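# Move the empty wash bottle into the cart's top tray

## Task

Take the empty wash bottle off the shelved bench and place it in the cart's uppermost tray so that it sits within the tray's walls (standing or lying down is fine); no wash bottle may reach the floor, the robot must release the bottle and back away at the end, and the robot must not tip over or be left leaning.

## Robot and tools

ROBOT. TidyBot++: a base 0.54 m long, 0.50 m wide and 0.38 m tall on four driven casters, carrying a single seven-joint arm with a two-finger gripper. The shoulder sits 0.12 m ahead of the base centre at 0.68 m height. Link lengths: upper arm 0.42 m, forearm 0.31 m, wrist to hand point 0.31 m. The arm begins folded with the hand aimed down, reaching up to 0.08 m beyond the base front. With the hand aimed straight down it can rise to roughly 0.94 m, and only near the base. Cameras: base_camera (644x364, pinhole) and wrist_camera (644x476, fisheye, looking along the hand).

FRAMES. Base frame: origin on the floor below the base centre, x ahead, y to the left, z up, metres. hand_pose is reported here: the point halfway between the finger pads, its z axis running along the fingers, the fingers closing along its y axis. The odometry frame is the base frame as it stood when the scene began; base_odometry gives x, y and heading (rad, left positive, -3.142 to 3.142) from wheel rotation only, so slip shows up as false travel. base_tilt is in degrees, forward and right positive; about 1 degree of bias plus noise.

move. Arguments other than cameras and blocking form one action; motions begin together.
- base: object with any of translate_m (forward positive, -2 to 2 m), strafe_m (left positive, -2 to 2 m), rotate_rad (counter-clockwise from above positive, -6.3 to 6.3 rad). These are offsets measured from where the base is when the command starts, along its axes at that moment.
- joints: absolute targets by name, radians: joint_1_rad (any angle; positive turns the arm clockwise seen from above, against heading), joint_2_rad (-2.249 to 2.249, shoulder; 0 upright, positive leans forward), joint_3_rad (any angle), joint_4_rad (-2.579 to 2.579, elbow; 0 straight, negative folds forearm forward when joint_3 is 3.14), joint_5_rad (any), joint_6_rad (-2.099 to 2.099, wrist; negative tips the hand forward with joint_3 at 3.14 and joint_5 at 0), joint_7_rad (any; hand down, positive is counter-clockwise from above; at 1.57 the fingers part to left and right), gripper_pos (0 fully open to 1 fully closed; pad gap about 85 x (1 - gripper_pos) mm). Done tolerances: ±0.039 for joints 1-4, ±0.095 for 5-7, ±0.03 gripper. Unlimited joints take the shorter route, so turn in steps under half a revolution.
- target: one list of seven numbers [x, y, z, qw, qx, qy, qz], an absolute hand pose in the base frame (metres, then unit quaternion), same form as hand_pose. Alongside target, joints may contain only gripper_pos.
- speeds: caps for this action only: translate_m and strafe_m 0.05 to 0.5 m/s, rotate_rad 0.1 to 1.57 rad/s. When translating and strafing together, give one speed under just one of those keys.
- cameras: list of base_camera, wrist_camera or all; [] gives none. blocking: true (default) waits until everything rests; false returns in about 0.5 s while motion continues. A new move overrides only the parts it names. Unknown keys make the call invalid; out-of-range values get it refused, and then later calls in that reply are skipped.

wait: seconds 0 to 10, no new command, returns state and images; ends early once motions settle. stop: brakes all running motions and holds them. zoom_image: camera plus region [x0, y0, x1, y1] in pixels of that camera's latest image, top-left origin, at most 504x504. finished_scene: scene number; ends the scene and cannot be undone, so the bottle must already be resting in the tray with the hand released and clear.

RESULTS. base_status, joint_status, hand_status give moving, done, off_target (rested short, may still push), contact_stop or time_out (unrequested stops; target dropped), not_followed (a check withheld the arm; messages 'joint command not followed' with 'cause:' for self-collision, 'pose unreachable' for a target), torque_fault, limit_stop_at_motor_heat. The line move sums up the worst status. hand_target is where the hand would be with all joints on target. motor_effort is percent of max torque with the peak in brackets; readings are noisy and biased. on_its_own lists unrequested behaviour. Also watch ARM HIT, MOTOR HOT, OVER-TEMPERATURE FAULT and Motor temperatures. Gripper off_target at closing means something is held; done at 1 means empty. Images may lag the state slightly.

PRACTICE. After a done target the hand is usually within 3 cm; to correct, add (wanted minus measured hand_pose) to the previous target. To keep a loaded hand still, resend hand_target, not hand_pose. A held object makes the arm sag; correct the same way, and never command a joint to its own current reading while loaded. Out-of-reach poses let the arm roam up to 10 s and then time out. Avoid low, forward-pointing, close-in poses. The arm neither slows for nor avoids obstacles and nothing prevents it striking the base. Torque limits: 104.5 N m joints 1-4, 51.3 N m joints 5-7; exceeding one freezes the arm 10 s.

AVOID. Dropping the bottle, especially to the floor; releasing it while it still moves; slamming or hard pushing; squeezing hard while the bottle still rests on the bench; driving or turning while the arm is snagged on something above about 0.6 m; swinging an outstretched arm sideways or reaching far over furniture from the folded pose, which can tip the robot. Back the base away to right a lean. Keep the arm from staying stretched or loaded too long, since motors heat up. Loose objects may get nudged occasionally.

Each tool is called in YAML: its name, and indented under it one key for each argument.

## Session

move:
  joints: {"joint_1_rad": 0.0, "joint_6_rad": 0.35, "joint_7_rad": 1.6}

Scene clock: 1.87 s.
Motor temperatures (°C): [29 31 25 30 34 37 40]
move: done
base_odometry: x=+0.000 y=+0.000 heading=+0.000
base_tilt: forward=+0.0 right=-0.4
base_status: not commanded
joint_positions: joint_1_rad=-0.014 joint_2_rad=-0.381 joint_3_rad=+3.134 joint_4_rad=-2.508 joint_5_rad=-0.041 joint_6_rad=+0.284 joint_7_rad=+1.580 gripper_pos=+0.000
joint_status: all done
motor_effort: joint_1_rad=+0(2) joint_2_rad=-6(7) joint_3_rad=+1(2) joint_4_rad=+20(21) joint_5_rad=+0(0) joint_6_rad=+8(9) joint_7_rad=-1(2)
hand_pose: x=+0.5292 y=+0.0067 z=+0.8231 quat_wxyz=(-0.010, +0.796, -0.007, +0.605) (m; base frame)
hand_target: x=+0.5337 y=+0.0001 z=+0.8420 quat_wxyz=(+0.001, +0.777, -0.005, +0.630) (m; base frame)
hand_status: not commanded
pictures: base_camera, wrist_camera

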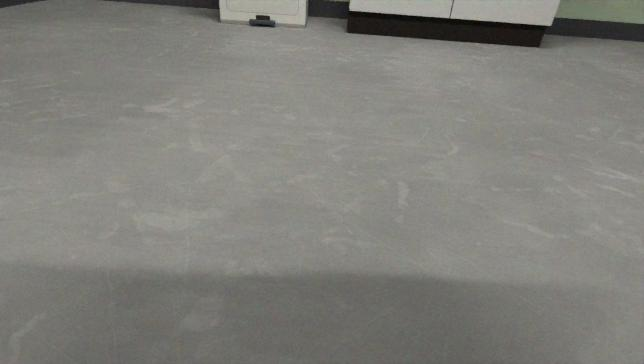

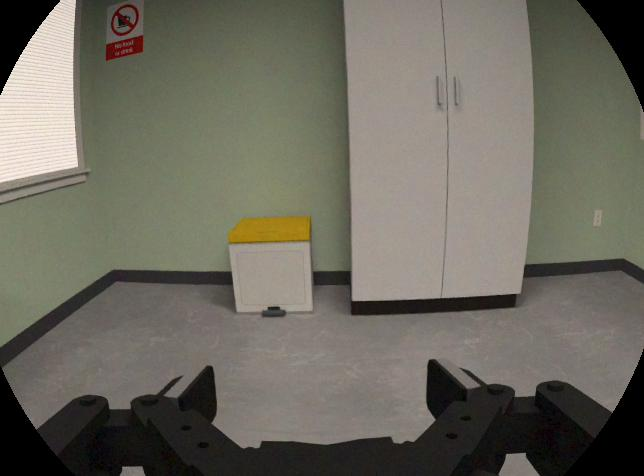

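move:
  base: {"rotate_rad": -1.1}

move:
  base: {"rotate_rad": -1.9}

Scene clock: 8.83 s.
Motor temperatures (°C): [29 31 25 30 34 37 40]
move: done
base_odometry: x=+0.000 y=+0.000 heading=-1.099
base_tilt: forward=+0.0 right=-0.4
base_status: done
joint_positions: joint_1_rad=-0.008 joint_2_rad=-0.381 joint_3_rad=+3.134 joint_4_rad=-2.508 joint_5_rad=-0.041 joint_6_rad=+0.285 joint_7_rad=+1.580 gripper_pos=+0.000
joint_status: not commanded
motor_effort: joint_1_rad=+0(1) joint_2_rad=-6(7) joint_3_rad=+1(2) joint_4_rad=+21(21) joint_5_rad=+0(0) joint_6_rad=+8(9) joint_7_rad=+0(1)
hand_pose: x=+0.5293 y=+0.0041 z=+0.8233 quat_wxyz=(-0.008, +0.796, -0.009, +0.605) (m; base frame)
hand_target: x=+0.5337 y=+0.0001 z=+0.8420 quat_wxyz=(+0.001, +0.777, -0.005, +0.630) (m; base frame)
hand_status: not commanded
pictures: base_camera, wrist_camera

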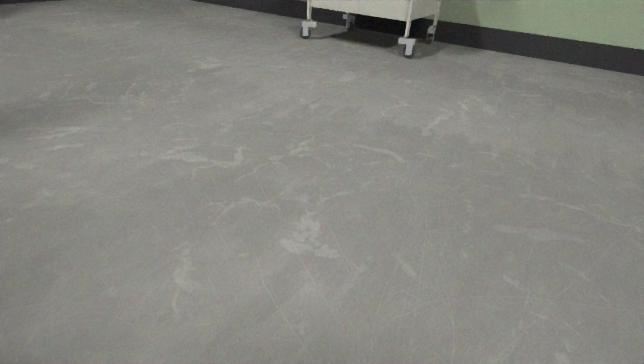

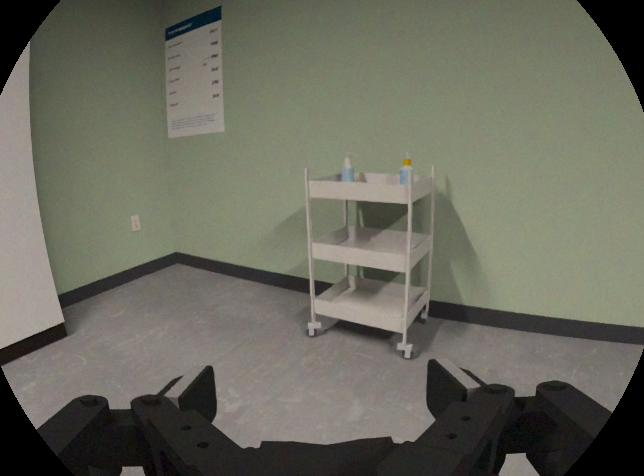

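Scene clock: 11.33 s.
Motor temperatures (°C): [29 31 25 30 34 37 40]
move: done
base_odometry: x=+0.000 y=+0.000 heading=-2.999
base_tilt: forward=+0.0 right=-0.4
base_status: done
joint_positions: joint_1_rad=-0.008 joint_2_rad=-0.381 joint_3_rad=+3.134 joint_4_rad=-2.508 joint_5_rad=-0.041 joint_6_rad=+0.286 joint_7_rad=+1.580 gripper_pos=+0.000
joint_status: not commanded
motor_effort: joint_1_rad=+0(1) joint_2_rad=-6(7) joint_3_rad=+1(2) joint_4_rad=+20(21) joint_5_rad=+0(0) joint_6_rad=+8(9) joint_7_rad=-1(1)
hand_pose: x=+0.5294 y=+0.0040 z=+0.8235 quat_wxyz=(-0.008, +0.796, -0.009, +0.605) (m; base frame)
hand_target: x=+0.5337 y=+0.0001 z=+0.8420 quat_wxyz=(+0.001, +0.777, -0.005, +0.630) (m; base frame)
hand_status: not commanded
pictures: base_camera, wrist_camera

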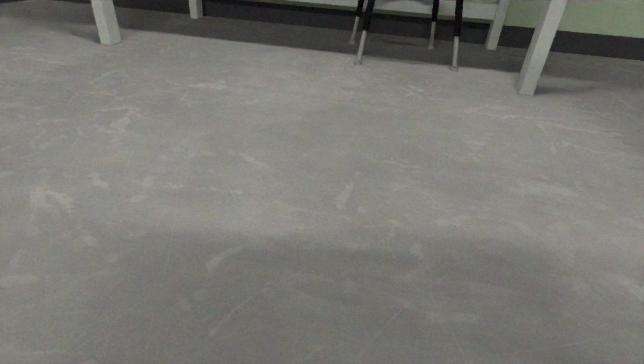

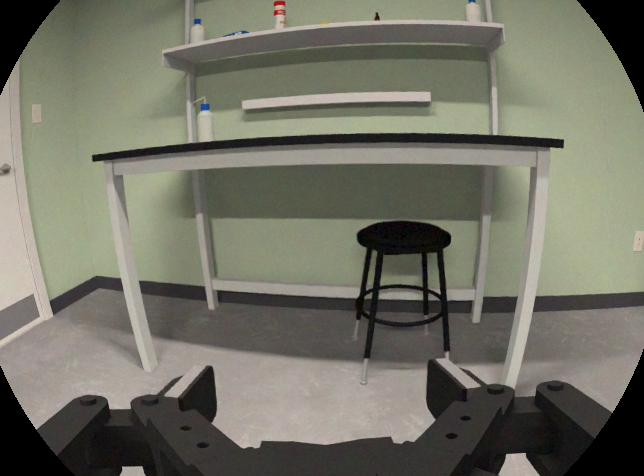

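zoom_image:
  camera: "wrist_camera"
  region: [155, 70, 255, 170]

Scaled by 5.040.

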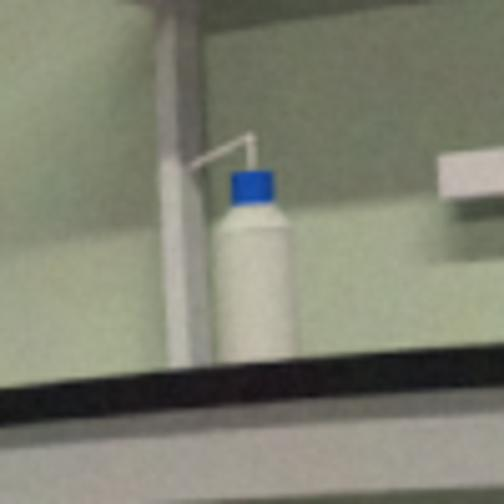

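move:
  base: {"translate_m": 0.832, "strafe_m": 0.542, "rotate_rad": -0.134}
  joints: {"joint_1_rad": 0.0, "joint_2_rad": 0.046, "joint_3_rad": 3.14, "joint_4_rad": -1.738, "joint_5_rad": 0.03, "joint_6_rad": 0.08, "joint_7_rad": 1.6}

Scene clock: 40.57 s.
Motor temperatures (°C): [29 31 25 30 34 37 40]
move: done
base_odometry: x=-0.747 y=-0.655 heading=-3.133
base_tilt: forward=+0.1 right=-0.4
base_status: done
joint_positions: joint_1_rad=-0.004 joint_2_rad=+0.047 joint_3_rad=+3.134 joint_4_rad=-1.750 joint_5_rad=-0.009 joint_6_rad=+0.131 joint_7_rad=+1.580 gripper_pos=+0.000
joint_status: all done
motor_effort: joint_1_rad=-1(2) joint_2_rad=-24(27) joint_3_rad=+0(3) joint_4_rad=+23(24) joint_5_rad=+0(1) joint_6_rad=+8(10) joint_7_rad=-1(2)
hand_pose: x=+0.7549 y=+0.0080 z=+1.0015 quat_wxyz=(-0.003, +0.740, +0.004, +0.672) (m; base frame)
hand_target: x=+0.7541 y=+0.0031 z=+0.9943 quat_wxyz=(+0.018, +0.752, +0.024, +0.658) (m; base frame)
hand_status: not commanded
pictures: base_camera, wrist_camera

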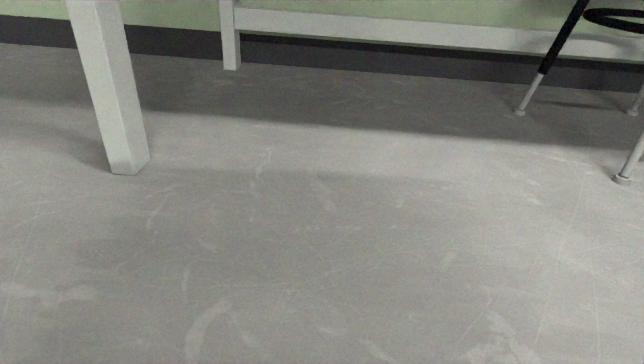

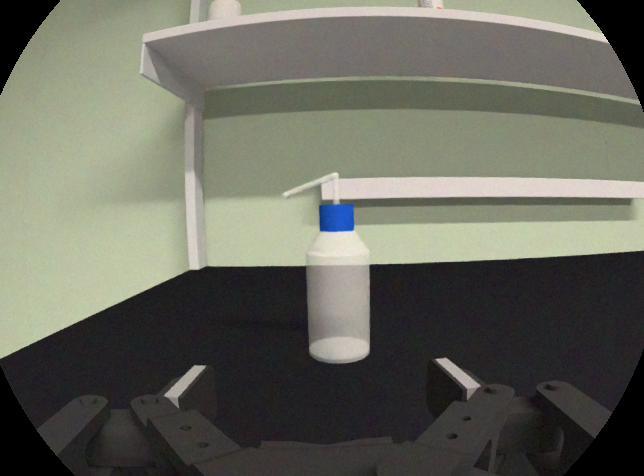

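move:
  base: {"translate_m": 0.2, "strafe_m": -0.017}
  speeds: {"translate_m": 0.2}
  cameras: ["wrist_camera"]

Scene clock: 48.87 s.
Motor temperatures (°C): [29 31 25 30 34 37 40]
move: done
base_odometry: x=-0.947 y=-0.640 heading=-3.133
base_tilt: forward=+0.0 right=-0.4
base_status: done
joint_positions: joint_1_rad=-0.004 joint_2_rad=+0.048 joint_3_rad=+3.134 joint_4_rad=-1.750 joint_5_rad=-0.009 joint_6_rad=+0.129 joint_7_rad=+1.580 gripper_pos=+0.000
joint_status: not commanded
motor_effort: joint_1_rad=-1(1) joint_2_rad=-24(26) joint_3_rad=+0(1) joint_4_rad=+23(24) joint_5_rad=+0(0) joint_6_rad=+8(9) joint_7_rad=+0(1)
hand_pose: x=+0.7550 y=+0.0080 z=+1.0008 quat_wxyz=(-0.003, +0.741, +0.004, +0.672) (m; base frame)
hand_target: x=+0.7541 y=+0.0031 z=+0.9943 quat_wxyz=(+0.018, +0.752, +0.024, +0.658) (m; base frame)
hand_status: not commanded
pictures: wrist_camera

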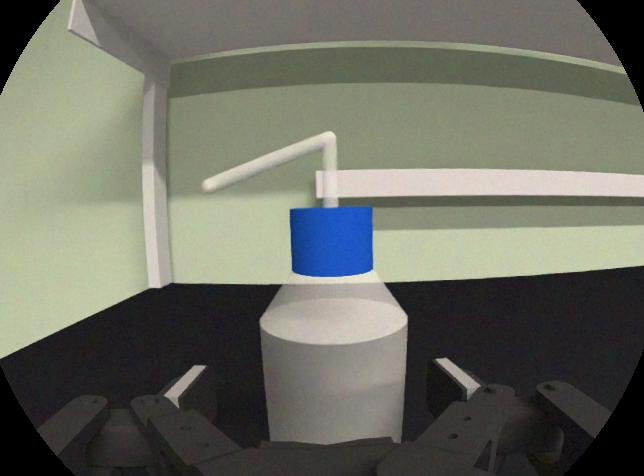

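move:
  base: {"translate_m": 0.03, "strafe_m": -0.006}
  speeds: {"translate_m": 0.1}
  cameras: ["wrist_camera"]

move:
  joints: {"gripper_pos": 0.33}
  cameras: ["wrist_camera"]

move:
  joints: {"gripper_pos": 0.43}
  cameras: ["wrist_camera"]

Scene clock: 54.73 s.
Motor temperatures (°C): [29 31 25 31 34 37 40]
move: done
base_odometry: x=-0.977 y=-0.634 heading=-3.133
base_tilt: forward=+0.1 right=-0.4
base_status: done
joint_positions: joint_1_rad=-0.004 joint_2_rad=+0.049 joint_3_rad=+3.134 joint_4_rad=-1.749 joint_5_rad=-0.009 joint_6_rad=+0.128 joint_7_rad=+1.580 gripper_pos=+0.000
joint_status: not commanded
motor_effort: joint_1_rad=+0(1) joint_2_rad=-24(27) joint_3_rad=+1(2) joint_4_rad=+23(23) joint_5_rad=+0(0) joint_6_rad=+9(9) joint_7_rad=-1(1)
hand_pose: x=+0.7557 y=+0.0080 z=+1.0001 quat_wxyz=(-0.003, +0.741, +0.004, +0.671) (m; base frame)
hand_target: x=+0.7541 y=+0.0031 z=+0.9943 quat_wxyz=(+0.018, +0.752, +0.024, +0.658) (m; base frame)
hand_status: not commanded
pictures: wrist_camera

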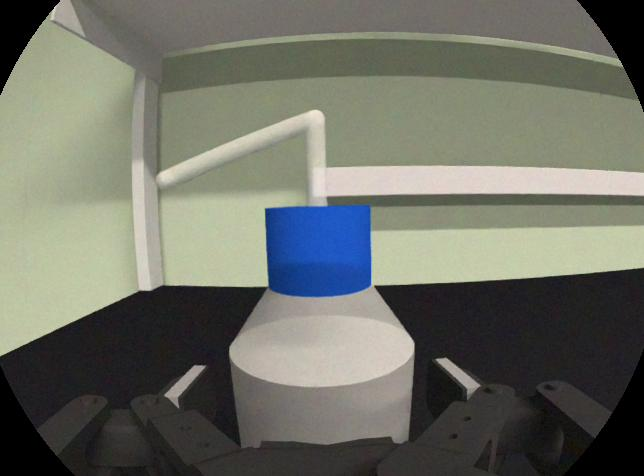

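Scene clock: 55.47 s.
Motor temperatures (°C): [29 31 25 31 34 37 40]
move: done
base_odometry: x=-0.977 y=-0.634 heading=-3.133
base_tilt: forward=+0.0 right=-0.4
base_status: not commanded
joint_positions: joint_1_rad=-0.004 joint_2_rad=+0.049 joint_3_rad=+3.134 joint_4_rad=-1.749 joint_5_rad=-0.009 joint_6_rad=+0.128 joint_7_rad=+1.580 gripper_pos=+0.330
joint_status: all done
motor_effort: joint_1_rad=-1(1) joint_2_rad=-24(24) joint_3_rad=+0(1) joint_4_rad=+23(23) joint_5_rad=+0(0) joint_6_rad=+8(9) joint_7_rad=-1(1)
hand_pose: x=+0.7557 y=+0.0080 z=+1.0001 quat_wxyz=(-0.003, +0.741, +0.004, +0.671) (m; base frame)
hand_target: x=+0.7541 y=+0.0031 z=+0.9943 quat_wxyz=(+0.018, +0.752, +0.024, +0.658) (m; base frame)
hand_status: not commanded
pictures: wrist_camera

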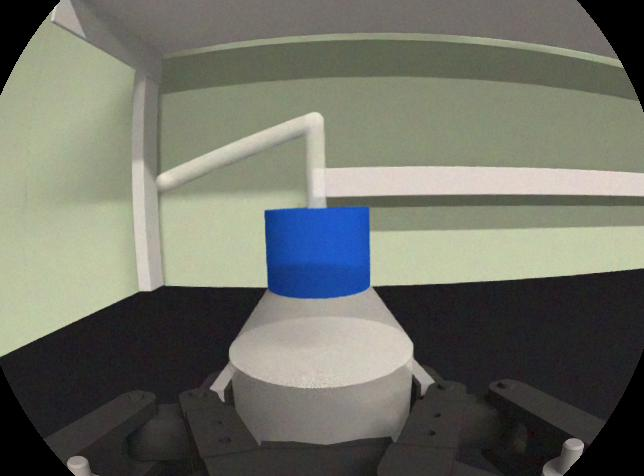

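Scene clock: 56.00 s.
Motor temperatures (°C): [29 31 25 31 34 37 40]
move: off_target
base_odometry: x=-0.977 y=-0.634 heading=-3.133
base_tilt: forward=+0.0 right=-0.4
base_status: not commanded
joint_positions: joint_1_rad=-0.004 joint_2_rad=+0.049 joint_3_rad=+3.134 joint_4_rad=-1.749 joint_5_rad=-0.009 joint_6_rad=+0.128 joint_7_rad=+1.580 gripper_pos=+0.359
joint_status: gripper_pos off_target (ended at +0.359, target +0.430)
motor_effort: joint_1_rad=+0(1) joint_2_rad=-24(24) joint_3_rad=+1(1) joint_4_rad=+22(24) joint_5_rad=+0(0) joint_6_rad=+8(9) joint_7_rad=-1(1)
hand_pose: x=+0.7557 y=+0.0080 z=+1.0002 quat_wxyz=(-0.003, +0.741, +0.004, +0.671) (m; base frame)
hand_target: x=+0.7541 y=+0.0031 z=+0.9943 quat_wxyz=(+0.018, +0.752, +0.024, +0.658) (m; base frame)
hand_status: not commanded
pictures: wrist_camera

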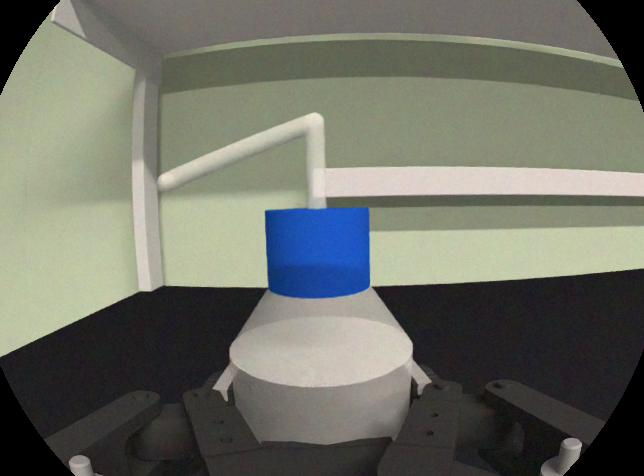

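move:
  joints: {"joint_2_rad": 0.004, "joint_4_rad": -1.518, "joint_6_rad": -0.175}
  cameras: ["wrist_camera"]

move:
  base: {"translate_m": -1.668, "strafe_m": 0.416, "rotate_rad": 1.568}
  joints: {"joint_2_rad": -0.186, "joint_4_rad": -1.11, "joint_6_rad": -1.5, "gripper_pos": 0.5}
  speeds: {"translate_m": 0.45, "rotate_rad": 0.6}

Scene clock: 71.93 s.
Motor temperatures (°C): [29 31 25 31 34 37 40]
move: done
base_odometry: x=-0.977 y=-0.634 heading=-3.133
base_tilt: forward=+0.0 right=-0.4
base_status: not commanded
joint_positions: joint_1_rad=-0.004 joint_2_rad=+0.008 joint_3_rad=+3.134 joint_4_rad=-1.530 joint_5_rad=-0.009 joint_6_rad=-0.125 joint_7_rad=+1.580 gripper_pos=+0.359
joint_status: all done
motor_effort: joint_1_rad=+0(1) joint_2_rad=-23(27) joint_3_rad=+1(1) joint_4_rad=+24(25) joint_5_rad=+0(0) joint_6_rad=+8(10) joint_7_rad=-1(1)
hand_pose: x=+0.7463 y=+0.0087 z=+1.0842 quat_wxyz=(-0.004, +0.739, +0.005, +0.674) (m; base frame)
hand_target: x=+0.7435 y=+0.0007 z=+1.0787 quat_wxyz=(+0.021, +0.750, +0.021, +0.661) (m; base frame)
hand_status: not commanded
pictures: wrist_camera

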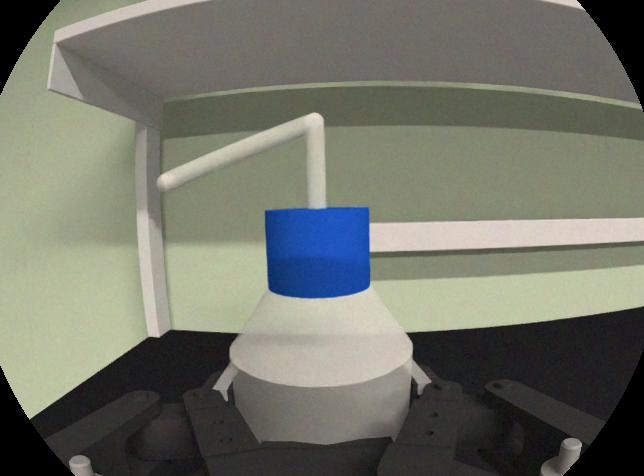

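Scene clock: 77.07 s.
Motor temperatures (°C): [29 31 25 31 34 37 40]
move: off_target
base_odometry: x=+0.695 y=-1.036 heading=-1.564
base_tilt: forward=+0.0 right=-0.4
base_status: done
joint_positions: joint_1_rad=+0.002 joint_2_rad=-0.186 joint_3_rad=+3.137 joint_4_rad=-1.124 joint_5_rad=-0.005 joint_6_rad=-1.449 joint_7_rad=+1.580 gripper_pos=+0.359
joint_status: gripper_pos off_target (ended at +0.359, target +0.500); the others done
motor_effort: joint_1_rad=+0(4) joint_2_rad=-11(28) joint_3_rad=+0(3) joint_4_rad=+19(25) joint_5_rad=+0(1) joint_6_rad=+6(10) joint_7_rad=-1(2)
hand_pose: x=+0.5080 y=+0.0043 z=+1.0545 quat_wxyz=(-0.001, +0.930, +0.006, +0.369) (m; base frame)
hand_target: x=+0.4967 y=-0.0073 z=+1.0503 quat_wxyz=(+0.019, +0.936, +0.010, +0.351) (m; base frame)
hand_status: not commanded
pictures: base_camera, wrist_camera

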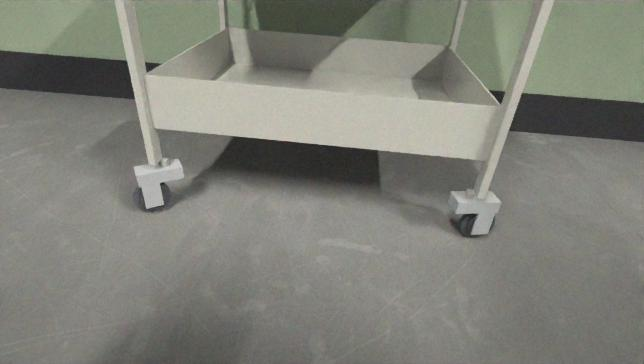

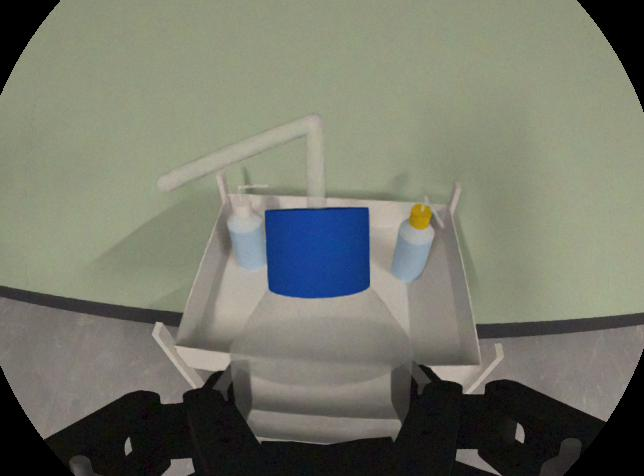

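move:
  base: {"translate_m": 0.185, "strafe_m": 0.018, "rotate_rad": -0.05}
  speeds: {"translate_m": 0.25}
  cameras: []

move:
  joints: {"joint_1_rad": 0.0, "joint_2_rad": 0.47, "joint_4_rad": -0.92, "joint_6_rad": -1.79}

Scene clock: 92.77 s.
Motor temperatures (°C): [29 31 25 31 34 37 40]
move: done
base_odometry: x=+0.714 y=-1.221 heading=-1.615
base_tilt: forward=+0.0 right=-0.4
base_status: done
joint_positions: joint_1_rad=+0.002 joint_2_rad=-0.182 joint_3_rad=+3.137 joint_4_rad=-1.124 joint_5_rad=+0.000 joint_6_rad=-1.452 joint_7_rad=+1.580 gripper_pos=+0.359
joint_status: not commanded
motor_effort: joint_1_rad=+0(1) joint_2_rad=-12(14) joint_3_rad=+1(3) joint_4_rad=+20(20) joint_5_rad=+0(1) joint_6_rad=+6(7) joint_7_rad=-1(1)
hand_pose: x=+0.5087 y=+0.0027 z=+1.0525 quat_wxyz=(+0.001, +0.931, +0.005, +0.365) (m; base frame)
hand_target: x=+0.4967 y=-0.0073 z=+1.0503 quat_wxyz=(+0.019, +0.936, +0.010, +0.351) (m; base frame)
hand_status: not commanded
pictures: none
No camera images: "cameras" was empty.

Scene clock: 94.73 s.
Motor temperatures (°C): [29 31 25 31 34 37 40]
move: done
base_odometry: x=+0.714 y=-1.221 heading=-1.615
base_tilt: forward=+0.1 right=-0.4
base_status: not commanded
joint_positions: joint_1_rad=+0.002 joint_2_rad=+0.472 joint_3_rad=+3.137 joint_4_rad=-0.937 joint_5_rad=+0.000 joint_6_rad=-1.729 joint_7_rad=+1.580 gripper_pos=+0.359
joint_status: all done
motor_effort: joint_1_rad=+0(2) joint_2_rad=-35(37) joint_3_rad=+0(2) joint_4_rad=+18(20) joint_5_rad=+0(0) joint_6_rad=-1(7) joint_7_rad=-1(1)
hand_pose: x=+0.6216 y=+0.0023 z=+0.7961 quat_wxyz=(-0.001, +1.000, +0.006, +0.002) (m; base frame)
hand_target: x=+0.6068 y=-0.0072 z=+0.8025 quat_wxyz=(+0.014, +1.000, +0.012, -0.019) (m; base frame)
hand_status: not commanded
pictures: base_camera, wrist_camera

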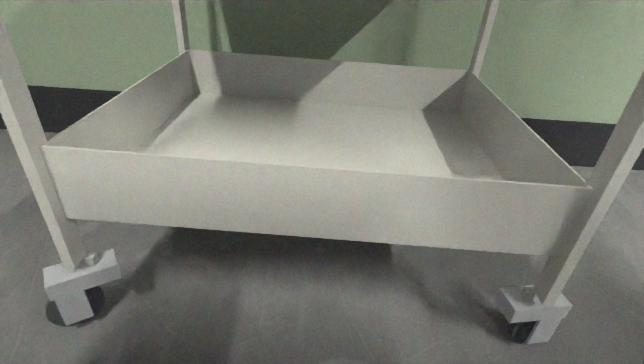

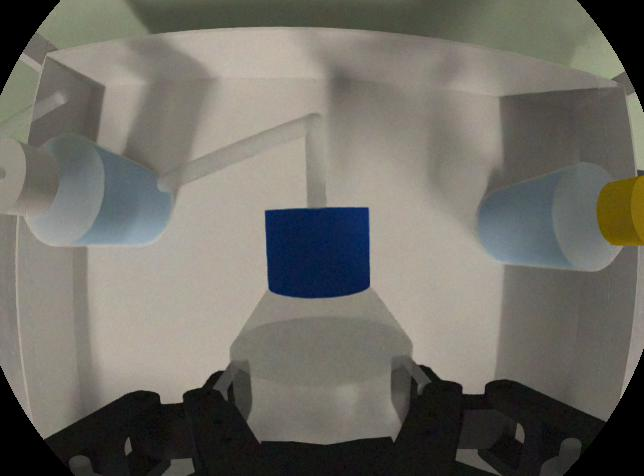

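move:
  joints: {"joint_2_rad": 0.484, "joint_4_rad": -1.235, "joint_6_rad": -1.378}
  cameras: ["wrist_camera"]

Scene clock: 107.07 s.
Motor temperatures (°C): [29 32 25 31 34 37 40]
move: done
base_odometry: x=+0.714 y=-1.221 heading=-1.615
base_tilt: forward=+0.1 right=-0.4
base_status: not commanded
joint_positions: joint_1_rad=+0.002 joint_2_rad=+0.482 joint_3_rad=+3.137 joint_4_rad=-1.220 joint_5_rad=+0.000 joint_6_rad=-1.438 joint_7_rad=+1.580 gripper_pos=+0.359
joint_status: all done
motor_effort: joint_1_rad=+0(1) joint_2_rad=-35(36) joint_3_rad=+0(1) joint_4_rad=+18(19) joint_5_rad=+0(0) joint_6_rad=-1(2) joint_7_rad=-1(1)
hand_pose: x=+0.6262 y=+0.0024 z=+0.7023 quat_wxyz=(-0.001, +1.000, +0.005, +0.001) (m; base frame)
hand_target: x=+0.6396 y=-0.0071 z=+0.6970 quat_wxyz=(+0.015, +0.999, +0.018, +0.022) (m; base frame)
hand_status: not commanded
pictures: wrist_camera

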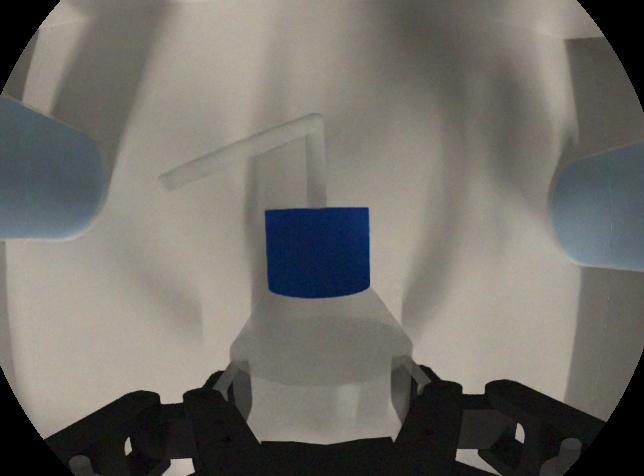

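move:
  joints: {"joint_2_rad": 0.501, "joint_4_rad": -1.266, "joint_6_rad": -1.333}
  cameras: ["wrist_camera"]

Scene clock: 110.67 s.
Motor temperatures (°C): [29 32 25 31 34 37 40]
move: done
base_odometry: x=+0.714 y=-1.221 heading=-1.615
base_tilt: forward=+0.0 right=-0.4
base_status: not commanded
joint_positions: joint_1_rad=+0.002 joint_2_rad=+0.482 joint_3_rad=+3.137 joint_4_rad=-1.248 joint_5_rad=+0.000 joint_6_rad=-1.389 joint_7_rad=+1.580 gripper_pos=+0.359
joint_status: all done
motor_effort: joint_1_rad=+0(1) joint_2_rad=-31(35) joint_3_rad=+0(1) joint_4_rad=+16(18) joint_5_rad=+0(0) joint_6_rad=+2(3) joint_7_rad=-1(1)
hand_pose: x=+0.6315 y=+0.0025 z=+0.6939 quat_wxyz=(-0.001, +1.000, +0.005, +0.012) (m; base frame)
hand_target: x=+0.6424 y=-0.0070 z=+0.6787 quat_wxyz=(+0.015, +1.000, +0.019, +0.021) (m; base frame)
hand_status: not commanded
pictures: wrist_camera

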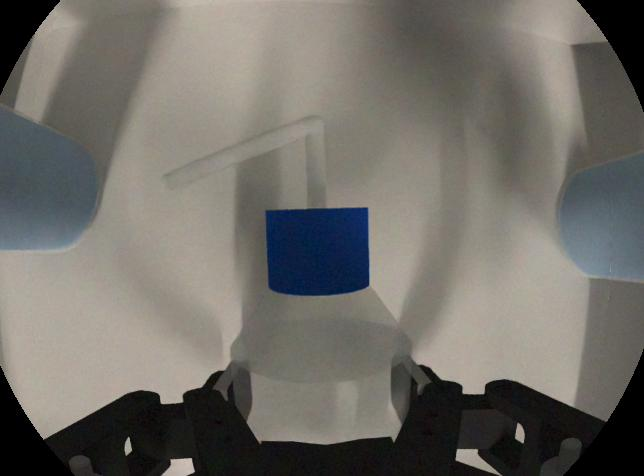

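move:
  joints: {"joint_2_rad": 0.488, "joint_4_rad": -1.256, "joint_6_rad": -1.352, "gripper_pos": 0.3}
  cameras: []

move:
  joints: {"gripper_pos": 0.08}
  cameras: ["wrist_camera"]

Scene clock: 114.53 s.
Motor temperatures (°C): [29 32 25 31 34 37 40]
move: done
base_odometry: x=+0.714 y=-1.221 heading=-1.615
base_tilt: forward=+0.0 right=-0.4
base_status: not commanded
joint_positions: joint_1_rad=+0.002 joint_2_rad=+0.485 joint_3_rad=+3.137 joint_4_rad=-1.248 joint_5_rad=+0.000 joint_6_rad=-1.386 joint_7_rad=+1.580 gripper_pos=+0.300
joint_status: all done
motor_effort: joint_1_rad=-1(1) joint_2_rad=-34(35) joint_3_rad=+0(1) joint_4_rad=+17(18) joint_5_rad=+0(0) joint_6_rad=+0(3) joint_7_rad=-1(1)
hand_pose: x=+0.6324 y=+0.0025 z=+0.6923 quat_wxyz=(-0.001, +1.000, +0.005, +0.012) (m; base frame)
hand_target: x=+0.6401 y=-0.0070 z=+0.6884 quat_wxyz=(+0.015, +0.999, +0.018, +0.023) (m; base frame)
hand_status: not commanded
pictures: none
No camera images: "cameras" was empty.

Scene clock: 115.17 s.
Motor temperatures (°C): [29 32 25 31 34 37 40]
move: done
base_odometry: x=+0.714 y=-1.221 heading=-1.615
base_tilt: forward=+0.1 right=-0.4
base_status: not commanded
joint_positions: joint_1_rad=+0.002 joint_2_rad=+0.485 joint_3_rad=+3.137 joint_4_rad=-1.248 joint_5_rad=+0.000 joint_6_rad=-1.386 joint_7_rad=+1.580 gripper_pos=+0.080
joint_status: all done
motor_effort: joint_1_rad=+0(1) joint_2_rad=-34(35) joint_3_rad=+0(1) joint_4_rad=+18(19) joint_5_rad=+0(0) joint_6_rad=-1(1) joint_7_rad=-1(1)
hand_pose: x=+0.6324 y=+0.0025 z=+0.6923 quat_wxyz=(-0.001, +1.000, +0.005, +0.012) (m; base frame)
hand_target: x=+0.6401 y=-0.0070 z=+0.6884 quat_wxyz=(+0.015, +0.999, +0.018, +0.023) (m; base frame)
hand_status: not commanded
pictures: wrist_camera

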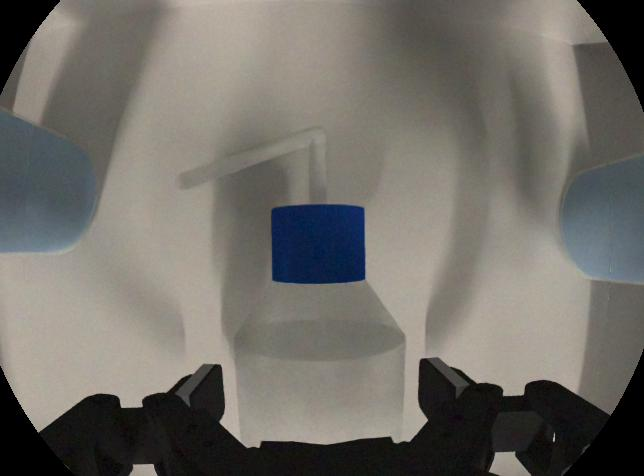

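move:
  joints: {"joint_2_rad": -0.186, "joint_4_rad": -1.11, "joint_6_rad": -1.45, "gripper_pos": 0.0}
  cameras: []

move:
  base: {"translate_m": -0.3}
  cameras: ["wrist_camera"]

Scene clock: 121.40 s.
Motor temperatures (°C): [29 32 25 31 34 37 40]
move: done
base_odometry: x=+0.714 y=-1.221 heading=-1.615
base_tilt: forward=+0.0 right=-0.4
base_status: not commanded
joint_positions: joint_1_rad=+0.002 joint_2_rad=-0.187 joint_3_rad=+3.137 joint_4_rad=-1.122 joint_5_rad=+0.000 joint_6_rad=-1.401 joint_7_rad=+1.580 gripper_pos=+0.000
joint_status: all done
motor_effort: joint_1_rad=+0(1) joint_2_rad=-12(37) joint_3_rad=+1(1) joint_4_rad=+18(20) joint_5_rad=+0(0) joint_6_rad=+6(6) joint_7_rad=-1(1)
hand_pose: x=+0.5181 y=+0.0027 z=+1.0661 quat_wxyz=(+0.001, +0.920, +0.005, +0.392) (m; base frame)
hand_target: x=+0.5081 y=-0.0072 z=+1.0609 quat_wxyz=(+0.020, +0.927, +0.010, +0.374) (m; base frame)
hand_status: not commanded
pictures: none
No camera images: "cameras" was empty.

Scene clock: 123.50 s.
Motor temperatures (°C): [29 32 25 31 34 37 40]
move: done
base_odometry: x=+0.727 y=-0.921 heading=-1.615
base_tilt: forward=+0.0 right=-0.4
base_status: done
joint_positions: joint_1_rad=+0.002 joint_2_rad=-0.192 joint_3_rad=+3.137 joint_4_rad=-1.121 joint_5_rad=+0.001 joint_6_rad=-1.403 joint_7_rad=+1.580 gripper_pos=+0.000
joint_status: not commanded
motor_effort: joint_1_rad=+0(1) joint_2_rad=-11(15) joint_3_rad=+1(2) joint_4_rad=+18(20) joint_5_rad=+0(1) joint_6_rad=+6(7) joint_7_rad=-1(1)
hand_pose: x=+0.5158 y=+0.0025 z=+1.0683 quat_wxyz=(+0.002, +0.919, +0.005, +0.394) (m; base frame)
hand_target: x=+0.5081 y=-0.0072 z=+1.0609 quat_wxyz=(+0.020, +0.927, +0.010, +0.374) (m; base frame)
hand_status: not commanded
pictures: wrist_camera

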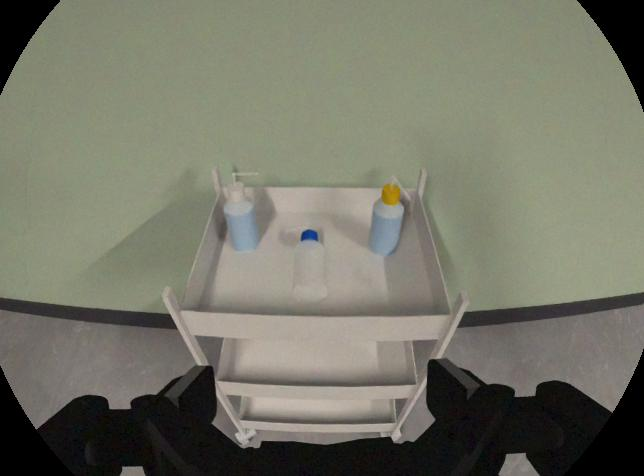

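The wash bottle is lying inside the top tray, and the robot has moved clear.

finished_scene:
  scene: 3

The scene is finished: the task was done.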